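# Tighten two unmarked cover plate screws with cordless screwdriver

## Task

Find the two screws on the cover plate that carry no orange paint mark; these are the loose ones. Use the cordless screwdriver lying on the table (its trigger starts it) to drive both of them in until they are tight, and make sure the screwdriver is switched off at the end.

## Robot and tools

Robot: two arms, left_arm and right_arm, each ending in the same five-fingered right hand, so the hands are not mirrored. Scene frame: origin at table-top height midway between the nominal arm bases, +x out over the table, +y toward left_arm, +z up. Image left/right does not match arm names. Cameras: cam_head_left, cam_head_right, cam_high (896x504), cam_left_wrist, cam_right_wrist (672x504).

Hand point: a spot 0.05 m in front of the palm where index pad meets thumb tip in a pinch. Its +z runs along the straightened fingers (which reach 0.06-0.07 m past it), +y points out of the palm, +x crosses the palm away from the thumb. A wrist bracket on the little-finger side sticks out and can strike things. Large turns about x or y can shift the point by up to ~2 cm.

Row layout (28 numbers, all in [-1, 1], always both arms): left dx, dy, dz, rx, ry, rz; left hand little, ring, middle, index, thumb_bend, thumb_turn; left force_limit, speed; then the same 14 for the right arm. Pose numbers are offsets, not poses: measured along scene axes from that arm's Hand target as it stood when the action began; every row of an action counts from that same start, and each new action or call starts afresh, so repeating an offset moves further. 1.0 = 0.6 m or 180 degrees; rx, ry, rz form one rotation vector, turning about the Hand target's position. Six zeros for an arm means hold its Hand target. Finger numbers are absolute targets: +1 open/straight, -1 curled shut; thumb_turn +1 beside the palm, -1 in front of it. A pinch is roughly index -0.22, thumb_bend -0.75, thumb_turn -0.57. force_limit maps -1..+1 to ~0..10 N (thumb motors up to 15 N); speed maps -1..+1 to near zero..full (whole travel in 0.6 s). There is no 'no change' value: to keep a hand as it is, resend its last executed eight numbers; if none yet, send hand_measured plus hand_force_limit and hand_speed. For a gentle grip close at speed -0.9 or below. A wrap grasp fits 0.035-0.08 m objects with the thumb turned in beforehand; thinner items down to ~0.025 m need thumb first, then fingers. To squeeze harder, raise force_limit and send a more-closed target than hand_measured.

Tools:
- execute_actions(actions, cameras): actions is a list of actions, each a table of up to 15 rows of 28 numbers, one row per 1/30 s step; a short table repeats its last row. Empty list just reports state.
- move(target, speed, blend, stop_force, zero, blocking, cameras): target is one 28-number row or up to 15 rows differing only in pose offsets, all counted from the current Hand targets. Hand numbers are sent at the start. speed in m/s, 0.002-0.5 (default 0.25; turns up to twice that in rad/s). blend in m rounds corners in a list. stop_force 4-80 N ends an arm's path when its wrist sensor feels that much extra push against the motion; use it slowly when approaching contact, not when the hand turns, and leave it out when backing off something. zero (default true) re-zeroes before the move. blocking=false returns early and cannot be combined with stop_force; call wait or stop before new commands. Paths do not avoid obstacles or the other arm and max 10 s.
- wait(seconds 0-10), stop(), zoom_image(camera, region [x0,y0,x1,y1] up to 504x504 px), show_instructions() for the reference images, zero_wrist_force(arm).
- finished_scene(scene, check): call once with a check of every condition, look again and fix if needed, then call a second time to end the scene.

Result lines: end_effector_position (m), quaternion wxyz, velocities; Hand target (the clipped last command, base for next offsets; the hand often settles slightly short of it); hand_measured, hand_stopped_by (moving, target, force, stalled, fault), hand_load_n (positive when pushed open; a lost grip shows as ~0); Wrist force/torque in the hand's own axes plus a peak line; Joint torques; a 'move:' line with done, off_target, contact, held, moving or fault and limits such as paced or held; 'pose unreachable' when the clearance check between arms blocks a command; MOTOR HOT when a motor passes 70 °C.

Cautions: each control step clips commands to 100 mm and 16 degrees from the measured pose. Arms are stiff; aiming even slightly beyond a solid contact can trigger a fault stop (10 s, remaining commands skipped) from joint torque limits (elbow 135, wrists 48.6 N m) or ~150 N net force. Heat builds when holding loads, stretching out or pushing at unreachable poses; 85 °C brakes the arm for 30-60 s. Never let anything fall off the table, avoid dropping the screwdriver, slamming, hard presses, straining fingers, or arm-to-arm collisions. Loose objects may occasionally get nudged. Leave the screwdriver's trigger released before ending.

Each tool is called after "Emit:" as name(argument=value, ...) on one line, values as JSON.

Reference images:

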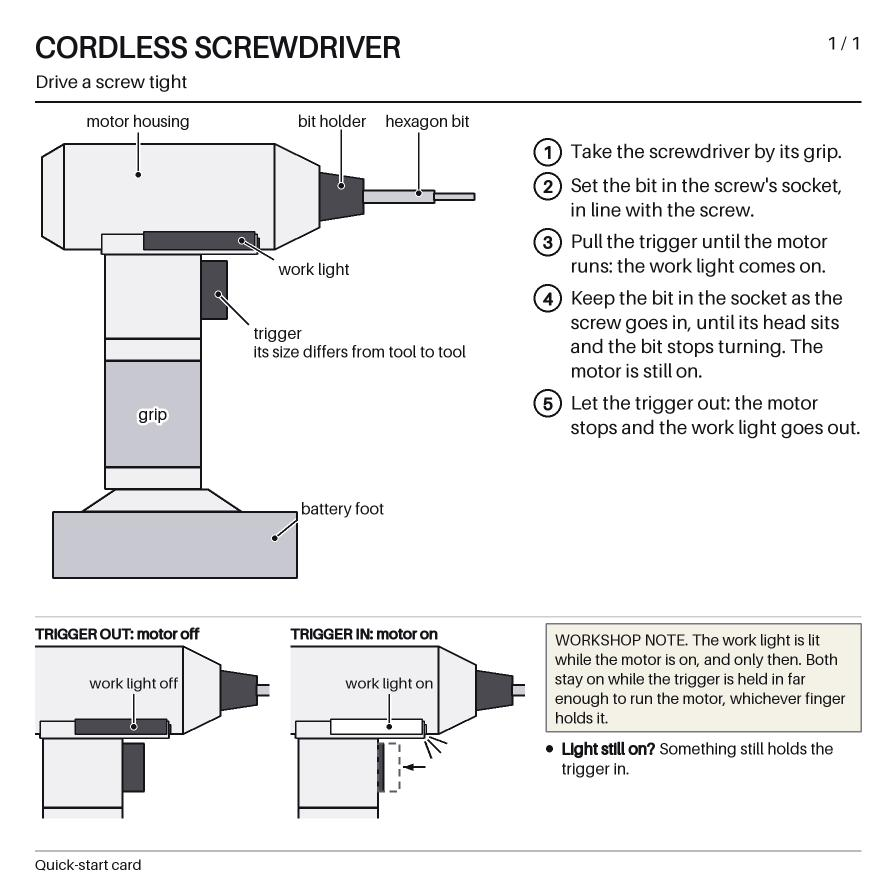

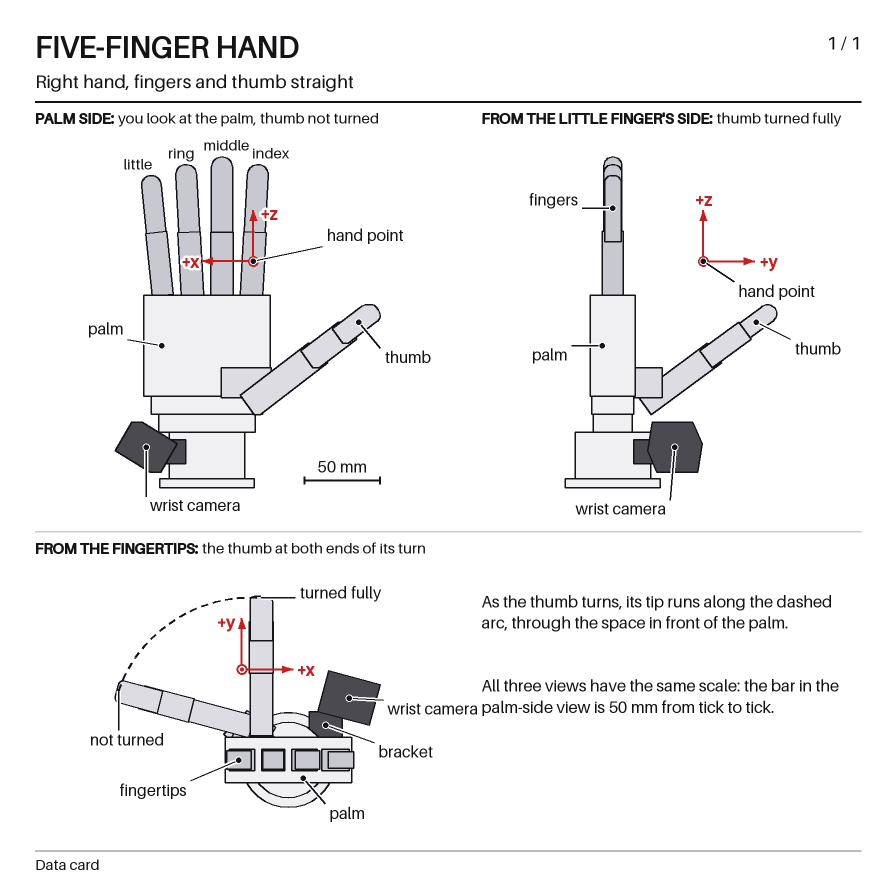

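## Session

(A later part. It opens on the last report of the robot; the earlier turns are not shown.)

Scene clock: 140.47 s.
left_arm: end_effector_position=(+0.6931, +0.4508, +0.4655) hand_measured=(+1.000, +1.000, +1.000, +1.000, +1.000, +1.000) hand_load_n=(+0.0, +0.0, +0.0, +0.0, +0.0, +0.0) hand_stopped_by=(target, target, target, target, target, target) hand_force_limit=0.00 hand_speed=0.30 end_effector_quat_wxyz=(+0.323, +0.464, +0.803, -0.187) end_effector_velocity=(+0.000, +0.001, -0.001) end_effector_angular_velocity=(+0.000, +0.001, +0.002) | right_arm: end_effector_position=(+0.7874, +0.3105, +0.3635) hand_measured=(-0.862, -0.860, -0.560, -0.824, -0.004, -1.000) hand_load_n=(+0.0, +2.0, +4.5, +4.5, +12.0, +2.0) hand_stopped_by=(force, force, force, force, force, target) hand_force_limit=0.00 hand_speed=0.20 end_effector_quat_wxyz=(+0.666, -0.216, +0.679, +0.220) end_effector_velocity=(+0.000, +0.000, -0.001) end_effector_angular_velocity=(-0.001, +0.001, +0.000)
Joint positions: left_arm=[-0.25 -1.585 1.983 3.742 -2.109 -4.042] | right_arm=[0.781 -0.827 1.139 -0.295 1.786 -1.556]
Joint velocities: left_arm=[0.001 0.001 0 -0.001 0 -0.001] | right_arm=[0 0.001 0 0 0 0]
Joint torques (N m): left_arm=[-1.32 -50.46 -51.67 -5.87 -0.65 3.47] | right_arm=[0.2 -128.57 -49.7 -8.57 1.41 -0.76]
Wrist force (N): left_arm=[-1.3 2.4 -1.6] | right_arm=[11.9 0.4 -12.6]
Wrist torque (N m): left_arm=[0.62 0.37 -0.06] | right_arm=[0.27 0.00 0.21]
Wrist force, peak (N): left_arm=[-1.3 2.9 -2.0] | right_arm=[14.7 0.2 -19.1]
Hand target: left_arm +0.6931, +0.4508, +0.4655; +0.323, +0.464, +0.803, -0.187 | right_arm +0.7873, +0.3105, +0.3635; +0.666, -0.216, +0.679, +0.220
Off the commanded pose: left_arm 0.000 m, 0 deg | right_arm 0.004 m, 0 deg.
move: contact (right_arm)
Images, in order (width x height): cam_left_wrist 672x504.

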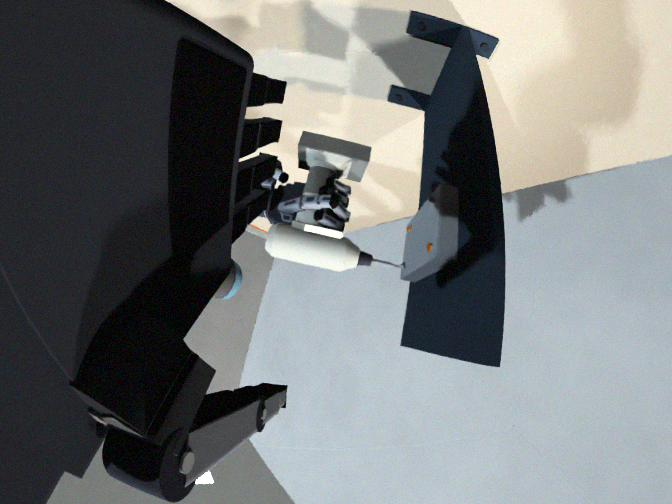

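Emit:
move(target=[[0,0,0.2,0.1,0.058,0,1,1,1,1,1,1,0,0.3,0,0,0,0,0,0,-0.98,-0.98,-0.98,-0.95,-0.98,-1,0.0,0.2],[0.0795,-0.1102,0.2888,0.2405,0.139,0,1,1,1,1,1,1,0,0.3,0,0,0,0,0,0,-0.98,-0.98,-0.98,-0.95,-0.98,-1,0.0,0.2]], speed=0.25, blend=[0.03,0], cameras=["cam_left_wrist","cam_high"])

Emit:
zoom_image(camera="cam_left_wrist", region=[370, 260, 398, 288])

Emit:
zoom_image(camera="cam_left_wrist", region=[340, 250, 412, 304])

Emit:
zoom_image(camera="cam_high", region=[436, 170, 466, 200])

Scene clock: 143.03 s.
left_arm: end_effector_position=(+0.7412, +0.3841, +0.6379) hand_measured=(+1.000, +1.000, +1.000, +1.000, +1.000, +1.000) hand_load_n=(+0.5, +0.0, +0.0, +0.0, +0.0, +0.0) hand_stopped_by=(target, target, target, target, target, target) hand_force_limit=0.00 hand_speed=0.30 end_effector_quat_wxyz=(-0.047, +0.499, +0.865, +0.026) end_effector_velocity=(-0.001, +0.001, +0.000) end_effector_angular_velocity=(+0.001, +0.002, +0.000) | right_arm: end_effector_position=(+0.7873, +0.3105, +0.3635) hand_measured=(-0.862, -0.860, -0.560, -0.824, -0.004, -1.000) hand_load_n=(+0.0, +2.0, +4.5, +4.5, +12.0, +2.0) hand_stopped_by=(force, force, force, force, force, target) hand_force_limit=0.00 hand_speed=0.20 end_effector_quat_wxyz=(+0.666, -0.216, +0.679, +0.220) end_effector_velocity=(+0.000, +0.000, +0.001) end_effector_angular_velocity=(+0.000, +0.000, +0.000)
Joint positions: left_arm=[-0.503 -1.362 1.119 5.048 -1.514 -4.138] | right_arm=[0.781 -0.827 1.139 -0.295 1.786 -1.556]
Joint velocities: left_arm=[0.001 0 0 0.003 0.001 0.001] | right_arm=[0 -0.001 0 0.001 0 0]
Joint torques (N m): left_arm=[0.42 -51.56 -52.72 -0.7 1.21 4.09] | right_arm=[8.63 -124.68 -51.12 -4.96 1.42 0.04]
Wrist force (N): left_arm=[1.1 1.9 -2.2] | right_arm=[12.3 0.1 -12.0]
Wrist torque (N m): left_arm=[0.59 -0.08 0.20] | right_arm=[0.21 -0.07 0.23]
Wrist force, peak (N): left_arm=[-1.0 2.6 -2.5] | right_arm=[12.6 0.4 -13.3]
Hand target: left_arm +0.7412, +0.3841, +0.6380; -0.047, +0.499, +0.865, +0.026 | right_arm +0.7873, +0.3105, +0.3635; +0.666, -0.216, +0.679, +0.220
Off the commanded pose: left_arm 0.001 m, 0 deg | right_arm 0.000 m, 0 deg.
move: done
Images, in order (width x height): cam_high 896x504, cam_left_wrist 672x504.

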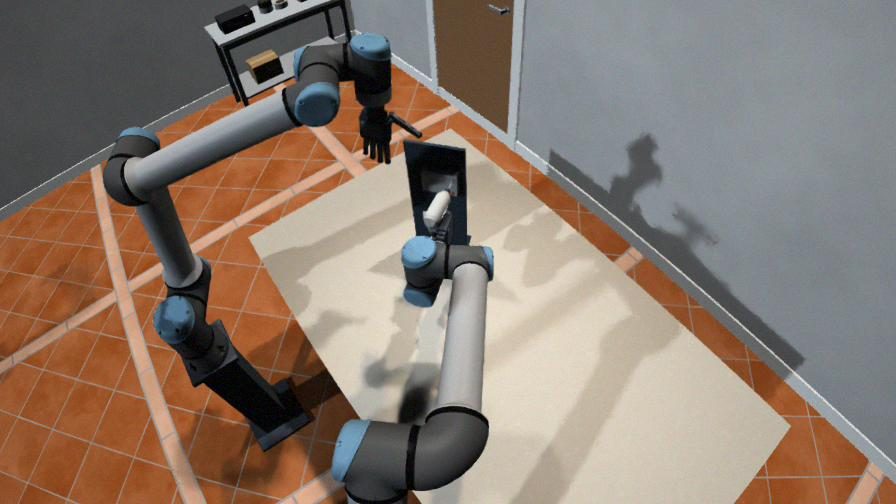

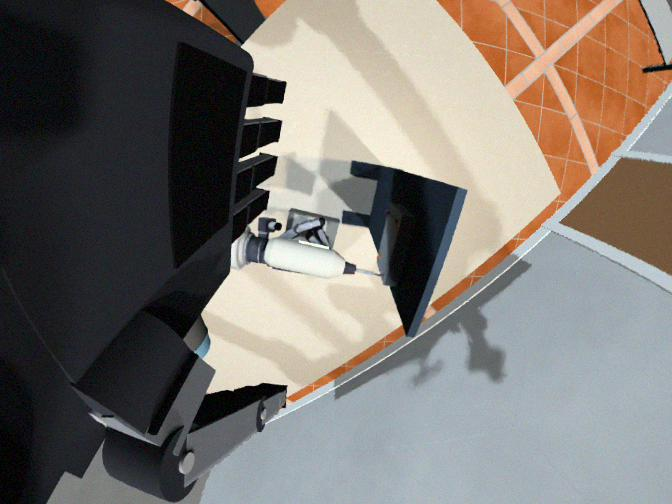

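Scaled by 18.000 from the camera's 672x504 image, which has a finer 960x720 frame.

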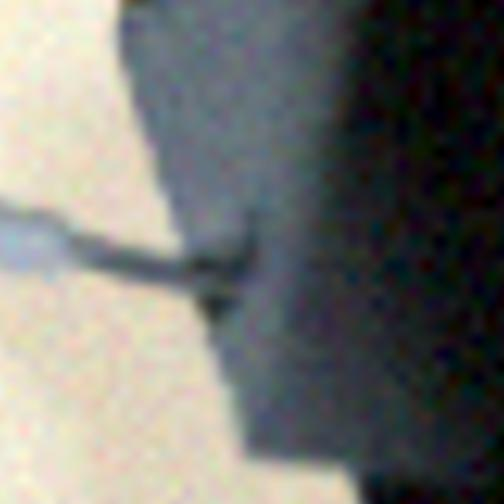

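Scaled by 7.000 from the camera's 672x504 image, which has a finer 960x720 frame.

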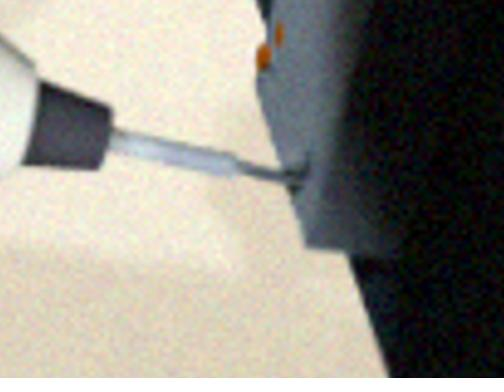

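Scaled by 16.800.

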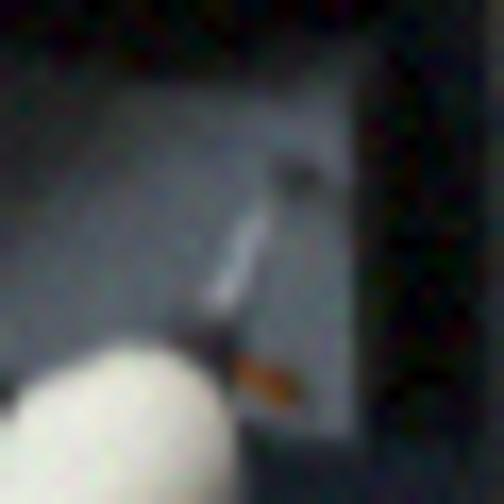

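Emit:
move(target=[0,0,0,0,0,0,1,1,1,1,1,1,0,0.3,-0.0160,-0.0089,0,0,0,0,-0.98,-0.98,-0.98,-0.95,-0.98,-1,0.0,0.2], speed=0.03, cameras=["cam_left_wrist","cam_high"])

Emit:
zoom_image(camera="cam_left_wrist", region=[370, 260, 398, 288])

Emit:
zoom_image(camera="cam_left_wrist", region=[340, 250, 412, 304])

Emit:
zoom_image(camera="cam_high", region=[436, 170, 466, 200])

Scene clock: 144.20 s.
left_arm: end_effector_position=(+0.7412, +0.3841, +0.6380) hand_measured=(+1.000, +1.000, +1.000, +1.000, +1.000, +1.000) hand_load_n=(+0.0, +0.0, +0.0, +0.0, +0.0, +0.0) hand_stopped_by=(target, target, target, target, target, target) hand_force_limit=0.00 hand_speed=0.30 end_effector_quat_wxyz=(-0.047, +0.499, +0.865, +0.026) end_effector_velocity=(-0.001, -0.001, +0.000) end_effector_angular_velocity=(+0.000, +0.000, -0.002) | right_arm: end_effector_position=(+0.7776, +0.3052, +0.3636) hand_measured=(-0.862, -0.860, -0.560, -0.824, -0.004, -1.000) hand_load_n=(+0.0, +3.0, +4.5, +4.0, +12.0, +2.0) hand_stopped_by=(force, force, force, force, force, target) hand_force_limit=0.00 hand_speed=0.20 end_effector_quat_wxyz=(+0.666, -0.216, +0.679, +0.220) end_effector_velocity=(+0.001, +0.001, +0.002) end_effector_angular_velocity=(+0.002, -0.001, +0.000)
Joint positions: left_arm=[-0.503 -1.362 1.119 5.048 -1.513 -4.138] | right_arm=[0.785 -0.843 1.168 -0.308 1.79 -1.556]
Joint velocities: left_arm=[-0.001 -0.001 0 0 0 0.001] | right_arm=[0 0.001 -0.004 0.001 0 0]
Joint torques (N m): left_arm=[-0.3 -43.86 -55.39 -2.05 2.4 4.14] | right_arm=[1.07 -105.05 -54.28 -2.5 0.58 1.9]
Wrist force (N): left_arm=[1.1 1.9 -1.8] | right_arm=[6.9 -0.3 -0.5]
Wrist torque (N m): left_arm=[0.57 -0.09 0.20] | right_arm=[-0.17 -0.08 0.04]
Wrist force, peak (N): left_arm=[0.8 2.0 -2.6] | right_arm=[12.6 0.6 -12.2]
Hand target: left_arm +0.7412, +0.3841, +0.6380; -0.047, +0.499, +0.865, +0.026 | right_arm +0.7777, +0.3052, +0.3635; +0.666, -0.216, +0.679, +0.220
Off the commanded pose: left_arm 0.000 m, 0 deg | right_arm 0.000 m, 0 deg.
move: done
Images, in order (width x height): cam_high 896x504, cam_left_wrist 672x504.

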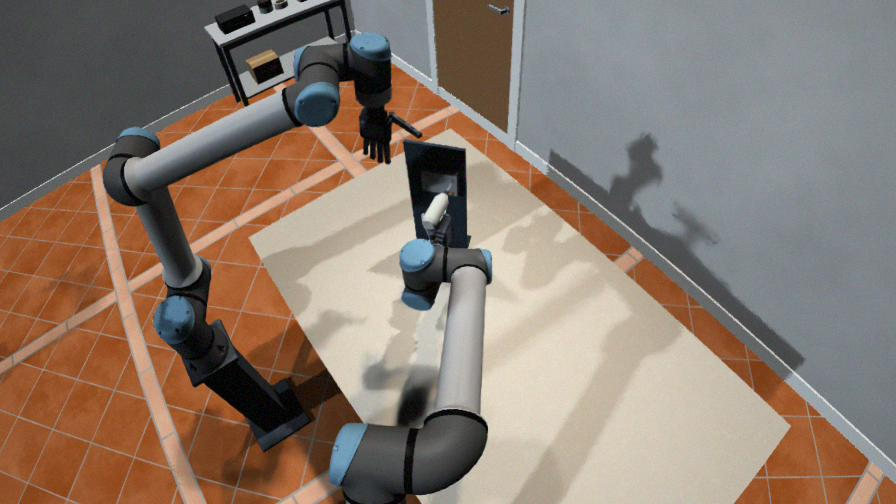

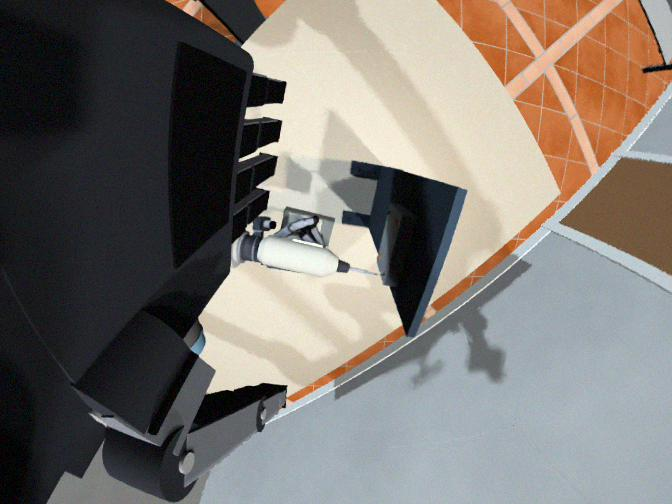

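Scaled by 18.000 from the camera's 672x504 image, which has a finer 960x720 frame.

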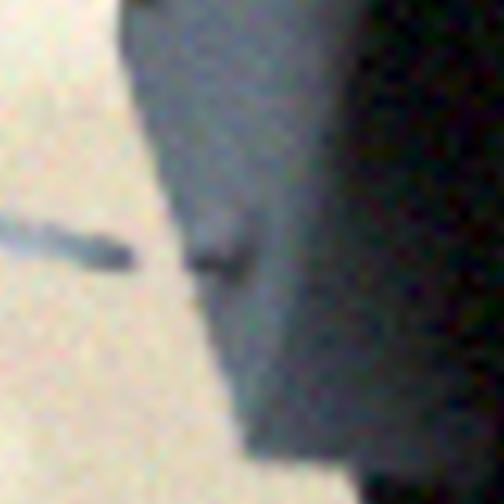

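Scaled by 7.000 from the camera's 672x504 image, which has a finer 960x720 frame.

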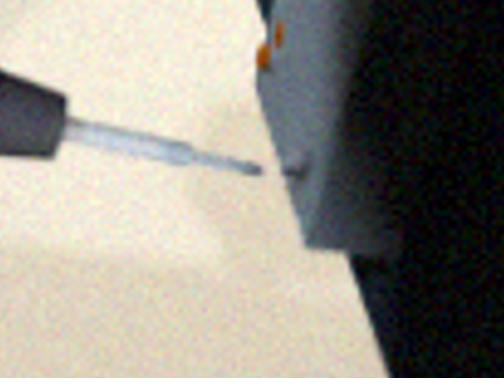

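Scaled by 16.800.

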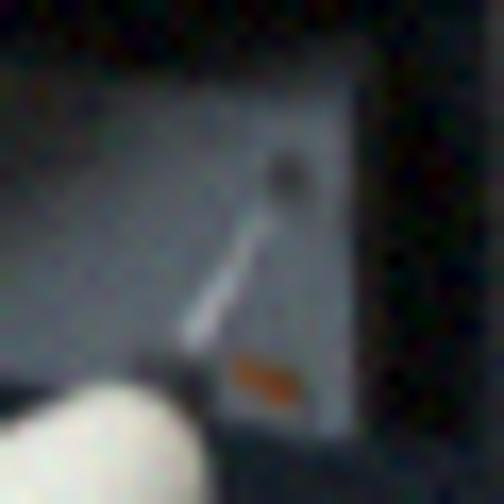

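Emit:
move(target=[0,0,0,0,0,0,1,1,1,1,1,1,0,0.3,0,0,0.0012,0,0,0.0139,-0.98,-0.98,-0.98,-0.95,-0.98,-1,0.0,0.2], speed=0.02, cameras=["cam_left_wrist","cam_high"])

Emit:
zoom_image(camera="cam_left_wrist", region=[370, 260, 398, 288])

Emit:
zoom_image(camera="cam_left_wrist", region=[340, 250, 412, 304])

Scene clock: 146.67 s.
left_arm: end_effector_position=(+0.7412, +0.3841, +0.6380) hand_measured=(+1.000, +1.000, +1.000, +1.000, +1.000, +1.000) hand_load_n=(+0.0, +0.0, +0.0, +0.0, +0.0, +0.0) hand_stopped_by=(target, target, target, target, target, target) hand_force_limit=0.00 hand_speed=0.30 end_effector_quat_wxyz=(-0.047, +0.499, +0.865, +0.026) end_effector_velocity=(-0.001, -0.001, +0.001) end_effector_angular_velocity=(+0.000, -0.001, -0.001) | right_arm: end_effector_position=(+0.7778, +0.3051, +0.3642) hand_measured=(-0.862, -0.860, -0.560, -0.824, -0.004, -1.000) hand_load_n=(+0.0, +3.0, +4.5, +4.5, +12.0, +2.5) hand_stopped_by=(force, force, force, force, force, target) hand_force_limit=0.00 hand_speed=0.20 end_effector_quat_wxyz=(+0.661, -0.231, +0.675, +0.234) end_effector_velocity=(+0.001, -0.001, +0.000) end_effector_angular_velocity=(+0.000, +0.000, -0.004)
Joint positions: left_arm=[-0.503 -1.362 1.119 5.048 -1.513 -4.138] | right_arm=[0.772 -0.847 1.172 -0.309 1.733 -1.557]
Joint velocities: left_arm=[-0.001 -0.001 0 0 0 0] | right_arm=[0 0 0 0 0.004 0]
Joint torques (N m): left_arm=[-5.19 -42.73 -44.7 -7.02 1.75 3.82] | right_arm=[4.04 -118.33 -44.03 -6.28 2.47 -1.93]
Wrist force (N): left_arm=[1.4 1.5 -2.1] | right_arm=[6.9 -0.4 -0.4]
Wrist torque (N m): left_arm=[0.53 -0.13 0.20] | right_arm=[-0.20 -0.07 0.04]
Wrist force, peak (N): left_arm=[1.3 2.1 -2.5] | right_arm=[7.5 -0.1 -0.3]
Hand target: left_arm +0.7412, +0.3841, +0.6380; -0.047, +0.499, +0.865, +0.026 | right_arm +0.7777, +0.3052, +0.3642; +0.661, -0.231, +0.675, +0.234
Off the commanded pose: left_arm 0.000 m, 0 deg | right_arm 0.000 m, 0 deg.
move: done
Images, in order (width x height): cam_high 896x504, cam_left_wrist 672x504.

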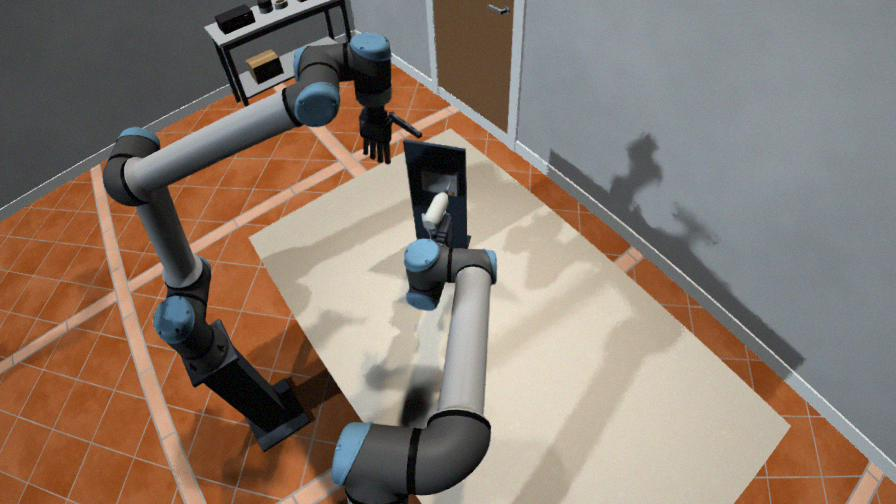

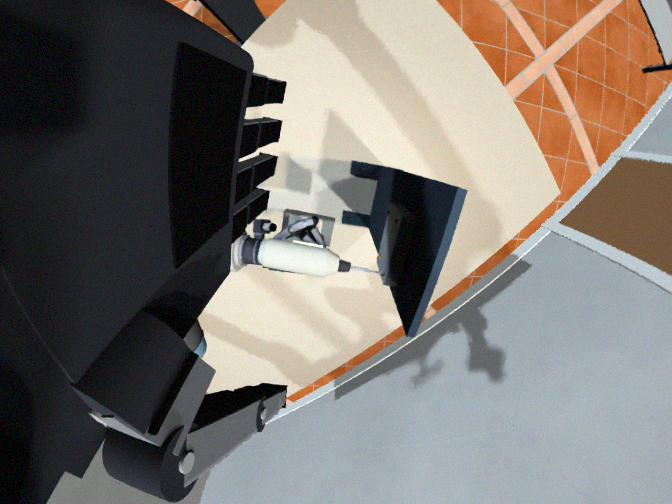

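Scaled by 18.000 from the camera's 672x504 image, which has a finer 960x720 frame.

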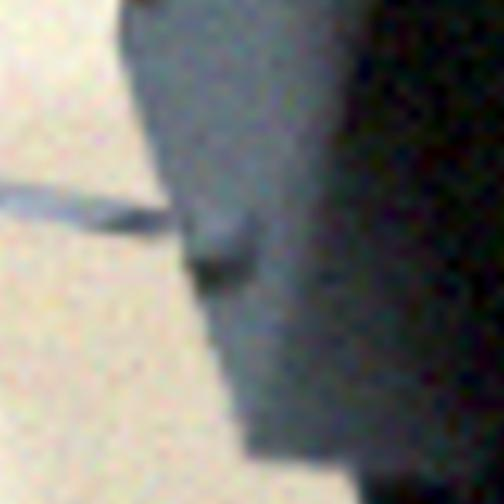

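Scaled by 7.000 from the camera's 672x504 image, which has a finer 960x720 frame.

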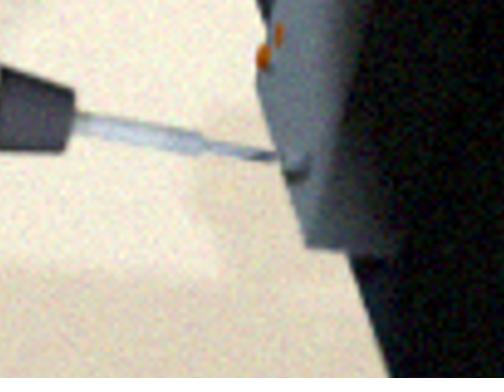

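Emit:
move(target=[[-0.0795,0.1102,-0.08,-0.1,-0.058,0,1,1,1,1,1,1,0,0.3,0.0011,-0.0020,0,0,0,0,-0.98,-0.98,-0.98,-0.95,-0.98,-1,0.0,0.2],[-0.0795,0.1102,-0.2888,-0.2405,-0.139,0,1,1,1,1,1,1,0,0.3,0.0011,-0.0020,0,0,0,0,-0.98,-0.98,-0.98,-0.95,-0.98,-1,0.0,0.2]], speed=0.25, blend=[0.03, 0], cameras=["cam_left_wrist","cam_high"])

Emit:
zoom_image(camera="cam_left_wrist", region=[386, 252, 414, 280])

Emit:
zoom_image(camera="cam_high", region=[436, 170, 466, 200])

Scene clock: 149.63 s.
left_arm: end_effector_position=(+0.6933, +0.4510, +0.4654) hand_measured=(+1.000, +1.000, +1.000, +1.000, +1.000, +1.000) hand_load_n=(+0.0, +0.0, +0.0, +0.0, +0.0, +0.0) hand_stopped_by=(target, target, target, target, target, target) hand_force_limit=0.00 hand_speed=0.30 end_effector_quat_wxyz=(+0.322, +0.464, +0.803, -0.187) end_effector_velocity=(+0.000, +0.000, +0.001) end_effector_angular_velocity=(+0.000, -0.006, -0.002) | right_arm: end_effector_position=(+0.7784, +0.3040, +0.3642) hand_measured=(-0.862, -0.860, -0.560, -0.824, -0.004, -1.000) hand_load_n=(+0.0, +3.0, +4.5, +4.5, +12.0, +2.0) hand_stopped_by=(force, force, force, force, force, target) hand_force_limit=0.00 hand_speed=0.20 end_effector_quat_wxyz=(+0.661, -0.231, +0.675, +0.234) end_effector_velocity=(+0.000, +0.000, +0.000) end_effector_angular_velocity=(+0.000, -0.001, +0.000)
Joint positions: left_arm=[-0.249 -1.584 1.982 3.743 -2.109 -4.041] | right_arm=[0.771 -0.848 1.174 -0.31 1.732 -1.557]
Joint velocities: left_arm=[0 0 0 -0.004 0 0.003] | right_arm=[0 0 0 -0.001 0 -0.001]
Joint torques (N m): left_arm=[-8.29 -49.06 -42.64 -7.67 -2.18 4.04] | right_arm=[-11.96 -120.01 -46.82 -4.8 -0.21 -2.07]
Wrist force (N): left_arm=[-1.0 2.3 -1.7] | right_arm=[6.9 -0.1 -0.4]
Wrist torque (N m): left_arm=[0.60 0.33 -0.05] | right_arm=[-0.15 -0.07 0.05]
Wrist force, peak (N): left_arm=[-1.4 2.6 -2.3] | right_arm=[7.4 -0.2 -0.8]
Hand target: left_arm +0.6932, +0.4510, +0.4655; +0.323, +0.464, +0.803, -0.187 | right_arm +0.7784, +0.3040, +0.3642; +0.661, -0.231, +0.675, +0.234
Off the commanded pose: left_arm 0.001 m, 0 deg | right_arm 0.000 m, 0 deg.
move: done
Images, in order (width x height): cam_high 896x504, cam_left_wrist 672x504.

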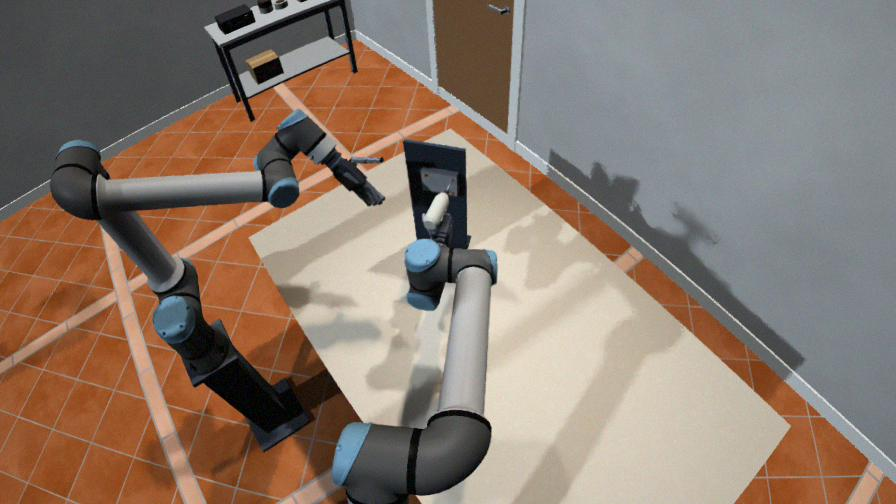

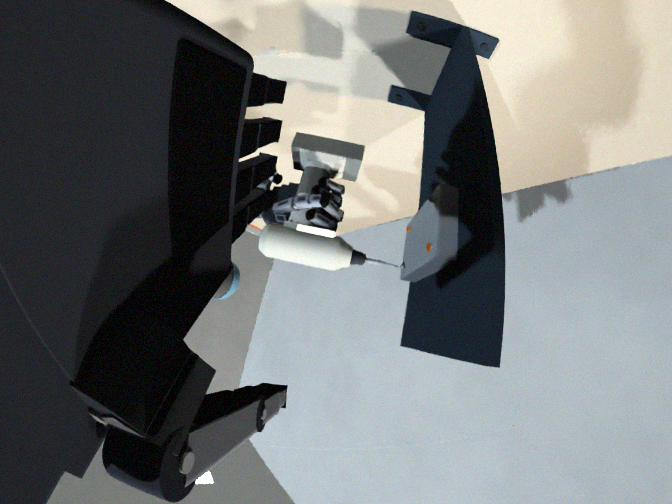

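Scaled by 18.000 from the camera's 672x504 image, which has a finer 960x720 frame.

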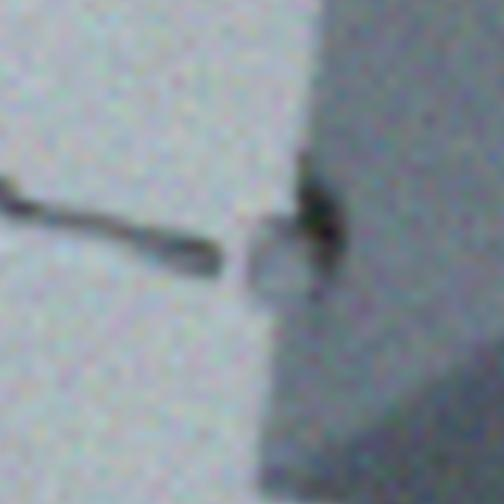

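Scaled by 16.800.

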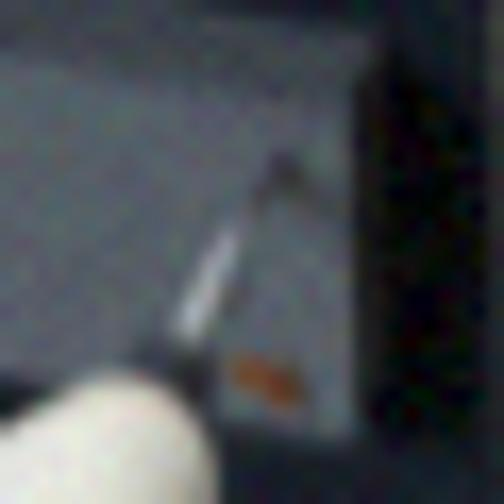

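Emit:
move(target=[0,0,0,0,0,0,1,1,1,1,1,1,0,0.3,0.0004,-0.0007,-0.0018,0,0,0,-0.98,-0.98,-0.98,-0.95,-0.98,-1,0.0,0.2], speed=0.02, cameras=["cam_left_wrist"])

Emit:
zoom_image(camera="cam_left_wrist", region=[386, 252, 414, 280])

Emit:
move(target=[[0,0,0.2,0.1,0.058,0,1,1,1,1,1,1,0,0.3,0,0,0,0,0,0,-0.98,-0.98,-0.98,-0.95,-0.98,-1,0.0,0.2],[0.0795,-0.1102,0.2888,0.2405,0.139,0,1,1,1,1,1,1,0,0.3,0,0,0,0,0,0,-0.98,-0.98,-0.98,-0.95,-0.98,-1,0.0,0.2]], speed=0.25, blend=[0.03, 0], cameras=["cam_left_wrist"])

Emit:
zoom_image(camera="cam_left_wrist", region=[370, 260, 398, 288])

Scene clock: 150.77 s.
left_arm: end_effector_position=(+0.6932, +0.4509, +0.4655) hand_measured=(+1.000, +1.000, +1.000, +1.000, +1.000, +1.000) hand_load_n=(-0.5, +0.0, +0.0, +0.0, +0.0, -0.5) hand_stopped_by=(target, target, target, target, target, target) hand_force_limit=0.00 hand_speed=0.30 end_effector_quat_wxyz=(+0.323, +0.464, +0.803, -0.187) end_effector_velocity=(+0.000, +0.000, +0.000) end_effector_angular_velocity=(+0.000, -0.001, -0.001) | right_arm: end_effector_position=(+0.7786, +0.3036, +0.3631) hand_measured=(-0.862, -0.860, -0.560, -0.824, -0.004, -1.000) hand_load_n=(+0.0, +3.0, +4.5, +4.5, +12.0, +2.0) hand_stopped_by=(force, force, force, force, force, target) hand_force_limit=0.00 hand_speed=0.20 end_effector_quat_wxyz=(+0.661, -0.231, +0.675, +0.234) end_effector_velocity=(+0.000, +0.000, -0.001) end_effector_angular_velocity=(-0.001, +0.001, +0.000)
Joint positions: left_arm=[-0.249 -1.585 1.982 3.743 -2.11 -4.041] | right_arm=[0.77 -0.848 1.176 -0.312 1.731 -1.557]
Joint velocities: left_arm=[0 0 0 0 0 0.001] | right_arm=[0 0.001 0 0 0 0]
Joint torques (N m): left_arm=[-12.81 -55.5 -29.77 -6.42 -3.12 4.41] | right_arm=[-13.83 -103.8 -43.49 -6.09 -1.16 -2]
Wrist force (N): left_arm=[-1.0 2.7 -1.5] | right_arm=[6.9 0.0 -0.4]
Wrist torque (N m): left_arm=[0.66 0.32 -0.03] | right_arm=[-0.14 -0.07 0.05]
Wrist force, peak (N): left_arm=[-1.3 2.6 -2.4] | right_arm=[7.3 -0.4 -0.6]
Hand target: left_arm +0.6932, +0.4510, +0.4655; +0.323, +0.464, +0.803, -0.187 | right_arm +0.7786, +0.3036, +0.3631; +0.661, -0.231, +0.675, +0.234
Off the commanded pose: left_arm 0.000 m, 0 deg | right_arm 0.000 m, 0 deg.
move: done
Images, in order (width x height): cam_left_wrist 672x504.

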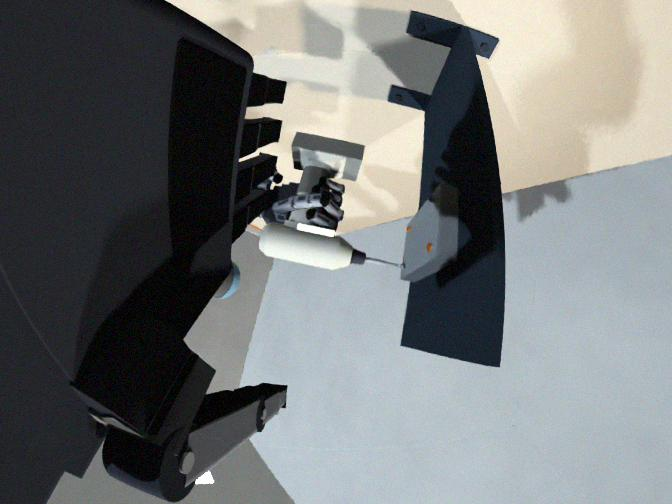

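Scaled by 18.000 from the camera's 672x504 image, which has a finer 960x720 frame.

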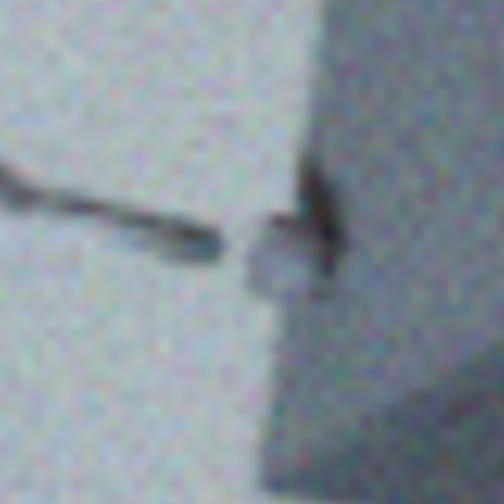

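Scene clock: 153.03 s.
left_arm: end_effector_position=(+0.7413, +0.3842, +0.6379) hand_measured=(+1.000, +1.000, +1.000, +1.000, +1.000, +1.000) hand_load_n=(+0.0, +0.0, +0.0, +0.0, +0.0, +0.0) hand_stopped_by=(target, target, target, target, target, target) hand_force_limit=0.00 hand_speed=0.30 end_effector_quat_wxyz=(-0.047, +0.499, +0.865, +0.026) end_effector_velocity=(+0.000, +0.000, -0.001) end_effector_angular_velocity=(+0.002, +0.002, +0.000) | right_arm: end_effector_position=(+0.7786, +0.3036, +0.3631) hand_measured=(-0.862, -0.860, -0.560, -0.824, -0.004, -1.000) hand_load_n=(+0.0, +3.0, +4.5, +4.5, +12.0, +2.0) hand_stopped_by=(force, force, force, force, force, target) hand_force_limit=0.00 hand_speed=0.20 end_effector_quat_wxyz=(+0.661, -0.231, +0.675, +0.234) end_effector_velocity=(+0.000, +0.000, +0.000) end_effector_angular_velocity=(+0.000, +0.000, +0.000)
Joint positions: left_arm=[-0.503 -1.362 1.118 5.048 -1.514 -4.138] | right_arm=[0.77 -0.848 1.176 -0.312 1.731 -1.557]
Joint velocities: left_arm=[0 0.001 0 0.002 0 0] | right_arm=[0 0 0 0 0 0]
Joint torques (N m): left_arm=[-1.63 -51.28 -53.86 -1 1.47 3.47] | right_arm=[-6.16 -104.15 -51.71 -1.99 0.76 -1.84]
Wrist force (N): left_arm=[1.2 1.8 -2.0] | right_arm=[7.3 -0.2 -0.6]
Wrist torque (N m): left_arm=[0.56 -0.10 0.19] | right_arm=[-0.15 -0.13 0.07]
Wrist force, peak (N): left_arm=[0.1 2.2 -2.8] | right_arm=[7.5 0.1 -0.4]
Hand target: left_arm +0.7413, +0.3842, +0.6380; -0.048, +0.499, +0.865, +0.026 | right_arm +0.7786, +0.3036, +0.3631; +0.661, -0.231, +0.675, +0.234
Off the commanded pose: left_arm 0.001 m, 0 deg | right_arm 0.000 m, 0 deg.
move: done
Images, in order (width x height): cam_left_wrist 672x504.

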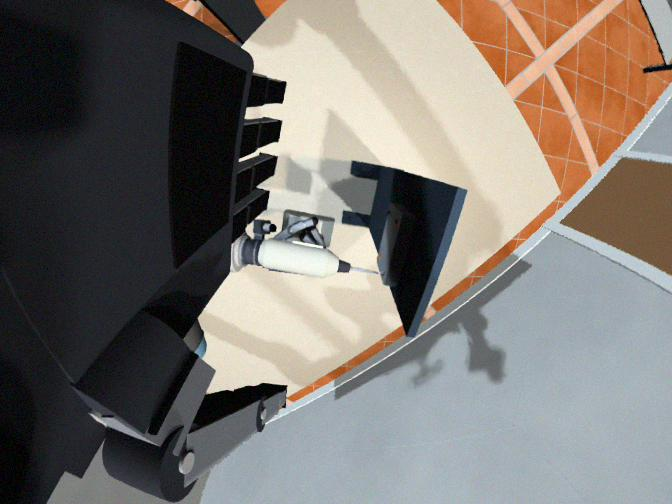

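Scaled by 18.000 from the camera's 672x504 image, which has a finer 960x720 frame.

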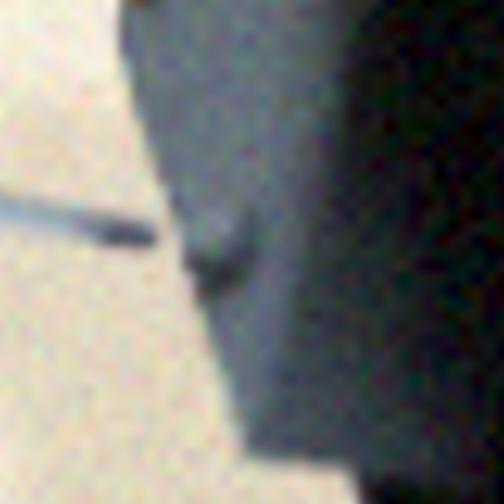

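Emit:
move(target=[0,0,0,0,0,0,1,1,1,1,1,1,0,0.3,0.0146,0.0081,0,0,0,0,-0.98,-0.98,-0.98,-0.95,-0.98,-1,0.0,0.2], speed=0.006, stop_force=4, cameras=["cam_left_wrist"])

Emit:
zoom_image(camera="cam_left_wrist", region=[370, 260, 398, 288])

Scene clock: 154.87 s.
left_arm: end_effector_position=(+0.7413, +0.3842, +0.6380) hand_measured=(+1.000, +1.000, +1.000, +1.000, +1.000, +1.000) hand_load_n=(+0.0, +0.0, +0.0, -0.5, +0.0, +0.0) hand_stopped_by=(target, target, target, target, target, target) hand_force_limit=0.00 hand_speed=0.30 end_effector_quat_wxyz=(-0.048, +0.499, +0.865, +0.026) end_effector_velocity=(+0.000, +0.000, +0.000) end_effector_angular_velocity=(+0.000, +0.000, +0.000) | right_arm: end_effector_position=(+0.7812, +0.3049, +0.3631) hand_measured=(-0.862, -0.860, -0.560, -0.824, -0.004, -1.000) hand_load_n=(+0.0, +4.0, +4.5, +5.0, +11.5, +1.5) hand_stopped_by=(force, force, force, force, force, target) hand_force_limit=0.00 hand_speed=0.20 end_effector_quat_wxyz=(+0.661, -0.231, +0.675, +0.234) end_effector_velocity=(+0.000, +0.000, +0.001) end_effector_angular_velocity=(+0.002, -0.001, +0.000)
Joint positions: left_arm=[-0.503 -1.362 1.118 5.049 -1.514 -4.138] | right_arm=[0.769 -0.843 1.168 -0.308 1.73 -1.557]
Joint velocities: left_arm=[0 0 0 0 0 0] | right_arm=[0 -0.001 0 -0.001 0 0]
Joint torques (N m): left_arm=[-1.91 -42.11 -51.27 -3.12 1.92 4.13] | right_arm=[8.93 -122.12 -43.39 -6.22 2.48 -1.05]
Wrist force (N): left_arm=[0.8 1.9 -1.8] | right_arm=[7.7 1.4 -3.5]
Wrist torque (N m): left_arm=[0.57 -0.05 0.18] | right_arm=[-0.11 -0.13 0.04]
Wrist force, peak (N): left_arm=[1.1 2.3 -1.9] | right_arm=[7.8 2.7 -6.6]
Hand target: left_arm +0.7413, +0.3842, +0.6380; -0.048, +0.499, +0.865, +0.026 | right_arm +0.7811, +0.3050, +0.3631; +0.661, -0.231, +0.675, +0.234
Off the commanded pose: left_arm 0.000 m, 0 deg | right_arm 0.007 m, 0 deg.
move: contact (right_arm)
Images, in order (width x height): cam_left_wrist 672x504.

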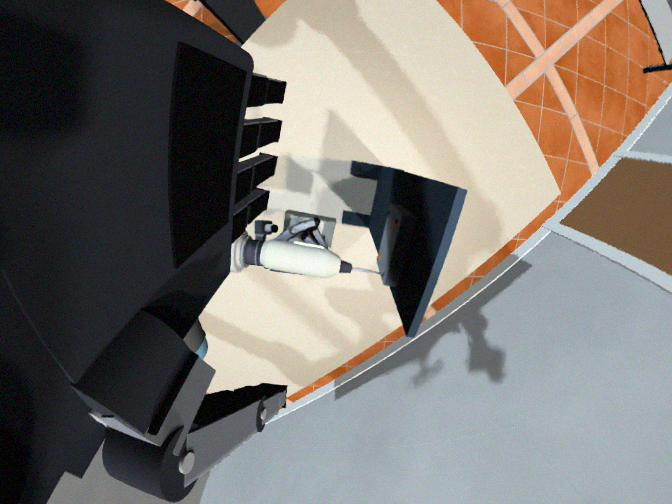

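Scaled by 18.000 from the camera's 672x504 image, which has a finer 960x720 frame.

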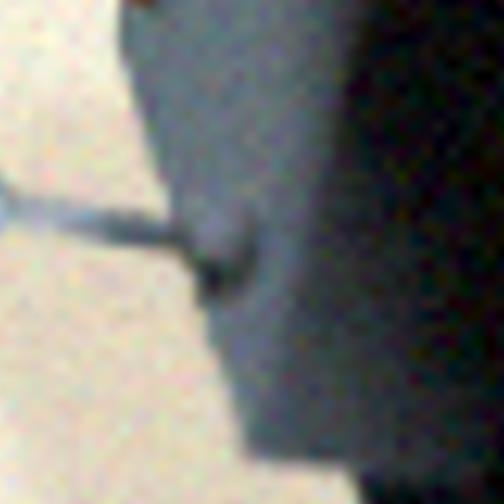

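Emit:
move(target=[0,0,0,0,0,0,1,1,1,1,1,1,0,0.3,0.00075,-0.0011,0,0,0,0,-0.98,-0.98,-0.98,-0.95,-0.98,-1,0.0,0.2], speed=0.003, cameras=[])

Emit:
move(target=[0,0,0,0,0,0,1,1,1,1,1,1,0,0.3,0.0117,0.0065,0,0,0,0,-0.98,-0.98,-0.98,-0.95,-0.98,-1,0.0,0.2], speed=0.004, stop_force=7, cameras=["cam_left_wrist"])

Emit:
zoom_image(camera="cam_left_wrist", region=[370, 260, 398, 288])

Scene clock: 156.37 s.
left_arm: end_effector_position=(+0.7413, +0.3842, +0.6380) hand_measured=(+1.000, +1.000, +1.000, +1.000, +1.000, +1.000) hand_load_n=(+0.0, +0.0, +0.0, +0.0, +0.0, +0.0) hand_stopped_by=(target, target, target, target, target, target) hand_force_limit=0.00 hand_speed=0.30 end_effector_quat_wxyz=(-0.048, +0.499, +0.865, +0.026) end_effector_velocity=(+0.000, +0.000, +0.000) end_effector_angular_velocity=(+0.000, +0.001, +0.000) | right_arm: end_effector_position=(+0.7816, +0.3043, +0.3631) hand_measured=(-0.862, -0.860, -0.560, -0.824, -0.004, -1.000) hand_load_n=(+0.5, +4.0, +4.5, +5.0, +11.5, +1.0) hand_stopped_by=(force, force, force, force, force, target) hand_force_limit=0.00 hand_speed=0.20 end_effector_quat_wxyz=(+0.661, -0.231, +0.675, +0.234) end_effector_velocity=(+0.000, +0.000, +0.002) end_effector_angular_velocity=(+0.001, -0.001, +0.000)
Joint positions: left_arm=[-0.503 -1.362 1.118 5.049 -1.514 -4.138] | right_arm=[0.768 -0.844 1.169 -0.309 1.73 -1.557]
Joint velocities: left_arm=[0 0 0 0.001 0 0.001] | right_arm=[0 -0.001 0 0 0 0]
Joint torques (N m): left_arm=[-6.5 -39.85 -45.91 -6.08 2.19 4.12] | right_arm=[-16.08 -121.88 -43.42 -6.7 -0.91 -0.14]
Wrist force (N): left_arm=[1.3 1.8 -1.6] | right_arm=[7.4 0.6 -2.6]
Wrist torque (N m): left_arm=[0.56 -0.13 0.21] | right_arm=[-0.12 -0.18 0.05]
Wrist force, peak (N): left_arm=[1.1 2.0 -2.3] | right_arm=[8.0 0.9 -3.0]
Hand target: left_arm +0.7413, +0.3842, +0.6380; -0.048, +0.499, +0.865, +0.026 | right_arm +0.7816, +0.3043, +0.3631; +0.661, -0.231, +0.675, +0.234
Off the commanded pose: left_arm 0.000 m, 0 deg | right_arm 0.000 m, 0 deg.
move: done
No camera images: "cameras" was empty.

Scene clock: 157.20 s.
left_arm: end_effector_position=(+0.7413, +0.3842, +0.6380) hand_measured=(+1.000, +1.000, +1.000, +1.000, +1.000, +1.000) hand_load_n=(+0.0, +0.0, +0.0, +0.0, +0.0, +0.0) hand_stopped_by=(target, target, target, target, target, target) hand_force_limit=0.00 hand_speed=0.30 end_effector_quat_wxyz=(-0.048, +0.499, +0.865, +0.026) end_effector_velocity=(+0.000, +0.001, +0.000) end_effector_angular_velocity=(+0.001, +0.001, +0.001) | right_arm: end_effector_position=(+0.7818, +0.3044, +0.3632) hand_measured=(-0.862, -0.860, -0.560, -0.824, -0.004, -1.000) hand_load_n=(+0.5, +4.0, +4.5, +5.0, +12.0, +1.0) hand_stopped_by=(force, force, force, force, force, target) hand_force_limit=0.00 hand_speed=0.20 end_effector_quat_wxyz=(+0.661, -0.231, +0.675, +0.234) end_effector_velocity=(+0.000, +0.000, +0.000) end_effector_angular_velocity=(+0.000, +0.000, +0.000)
Joint positions: left_arm=[-0.503 -1.362 1.118 5.049 -1.514 -4.138] | right_arm=[0.768 -0.844 1.169 -0.309 1.73 -1.557]
Joint velocities: left_arm=[0.001 0 0 0.001 0 0] | right_arm=[0 0 0 -0.001 0 0]
Joint torques (N m): left_arm=[-11.11 -40.64 -41.21 -7.62 2.12 3.97] | right_arm=[-3.34 -122.06 -42.92 -6.88 2.78 -0.24]
Wrist force (N): left_arm=[1.1 2.1 -2.0] | right_arm=[7.6 0.5 -5.0]
Wrist torque (N m): left_arm=[0.61 -0.08 0.20] | right_arm=[-0.14 -0.21 0.02]
Wrist force, peak (N): left_arm=[1.7 1.9 -2.0] | right_arm=[8.6 2.5 -10.8]
Hand target: left_arm +0.7413, +0.3842, +0.6380; -0.048, +0.499, +0.865, +0.026 | right_arm +0.7817, +0.3044, +0.3632; +0.661, -0.231, +0.675, +0.234
Off the commanded pose: left_arm 0.000 m, 0 deg | right_arm 0.008 m, 0 deg.
move: contact (right_arm)
Images, in order (width x height): cam_left_wrist 672x504.

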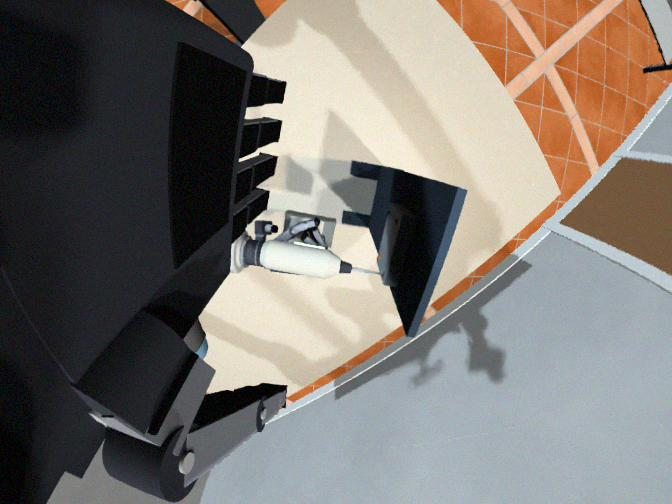

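Scaled by 18.000 from the camera's 672x504 image, which has a finer 960x720 frame.

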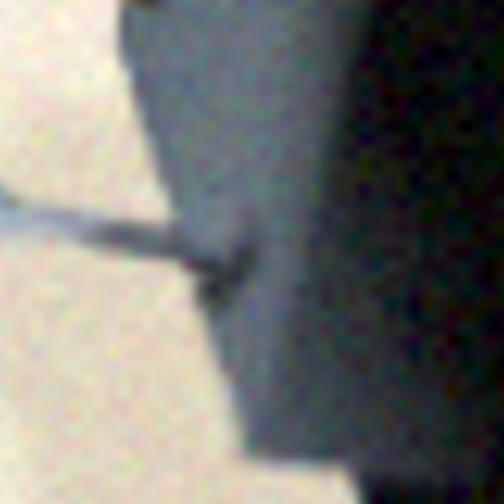

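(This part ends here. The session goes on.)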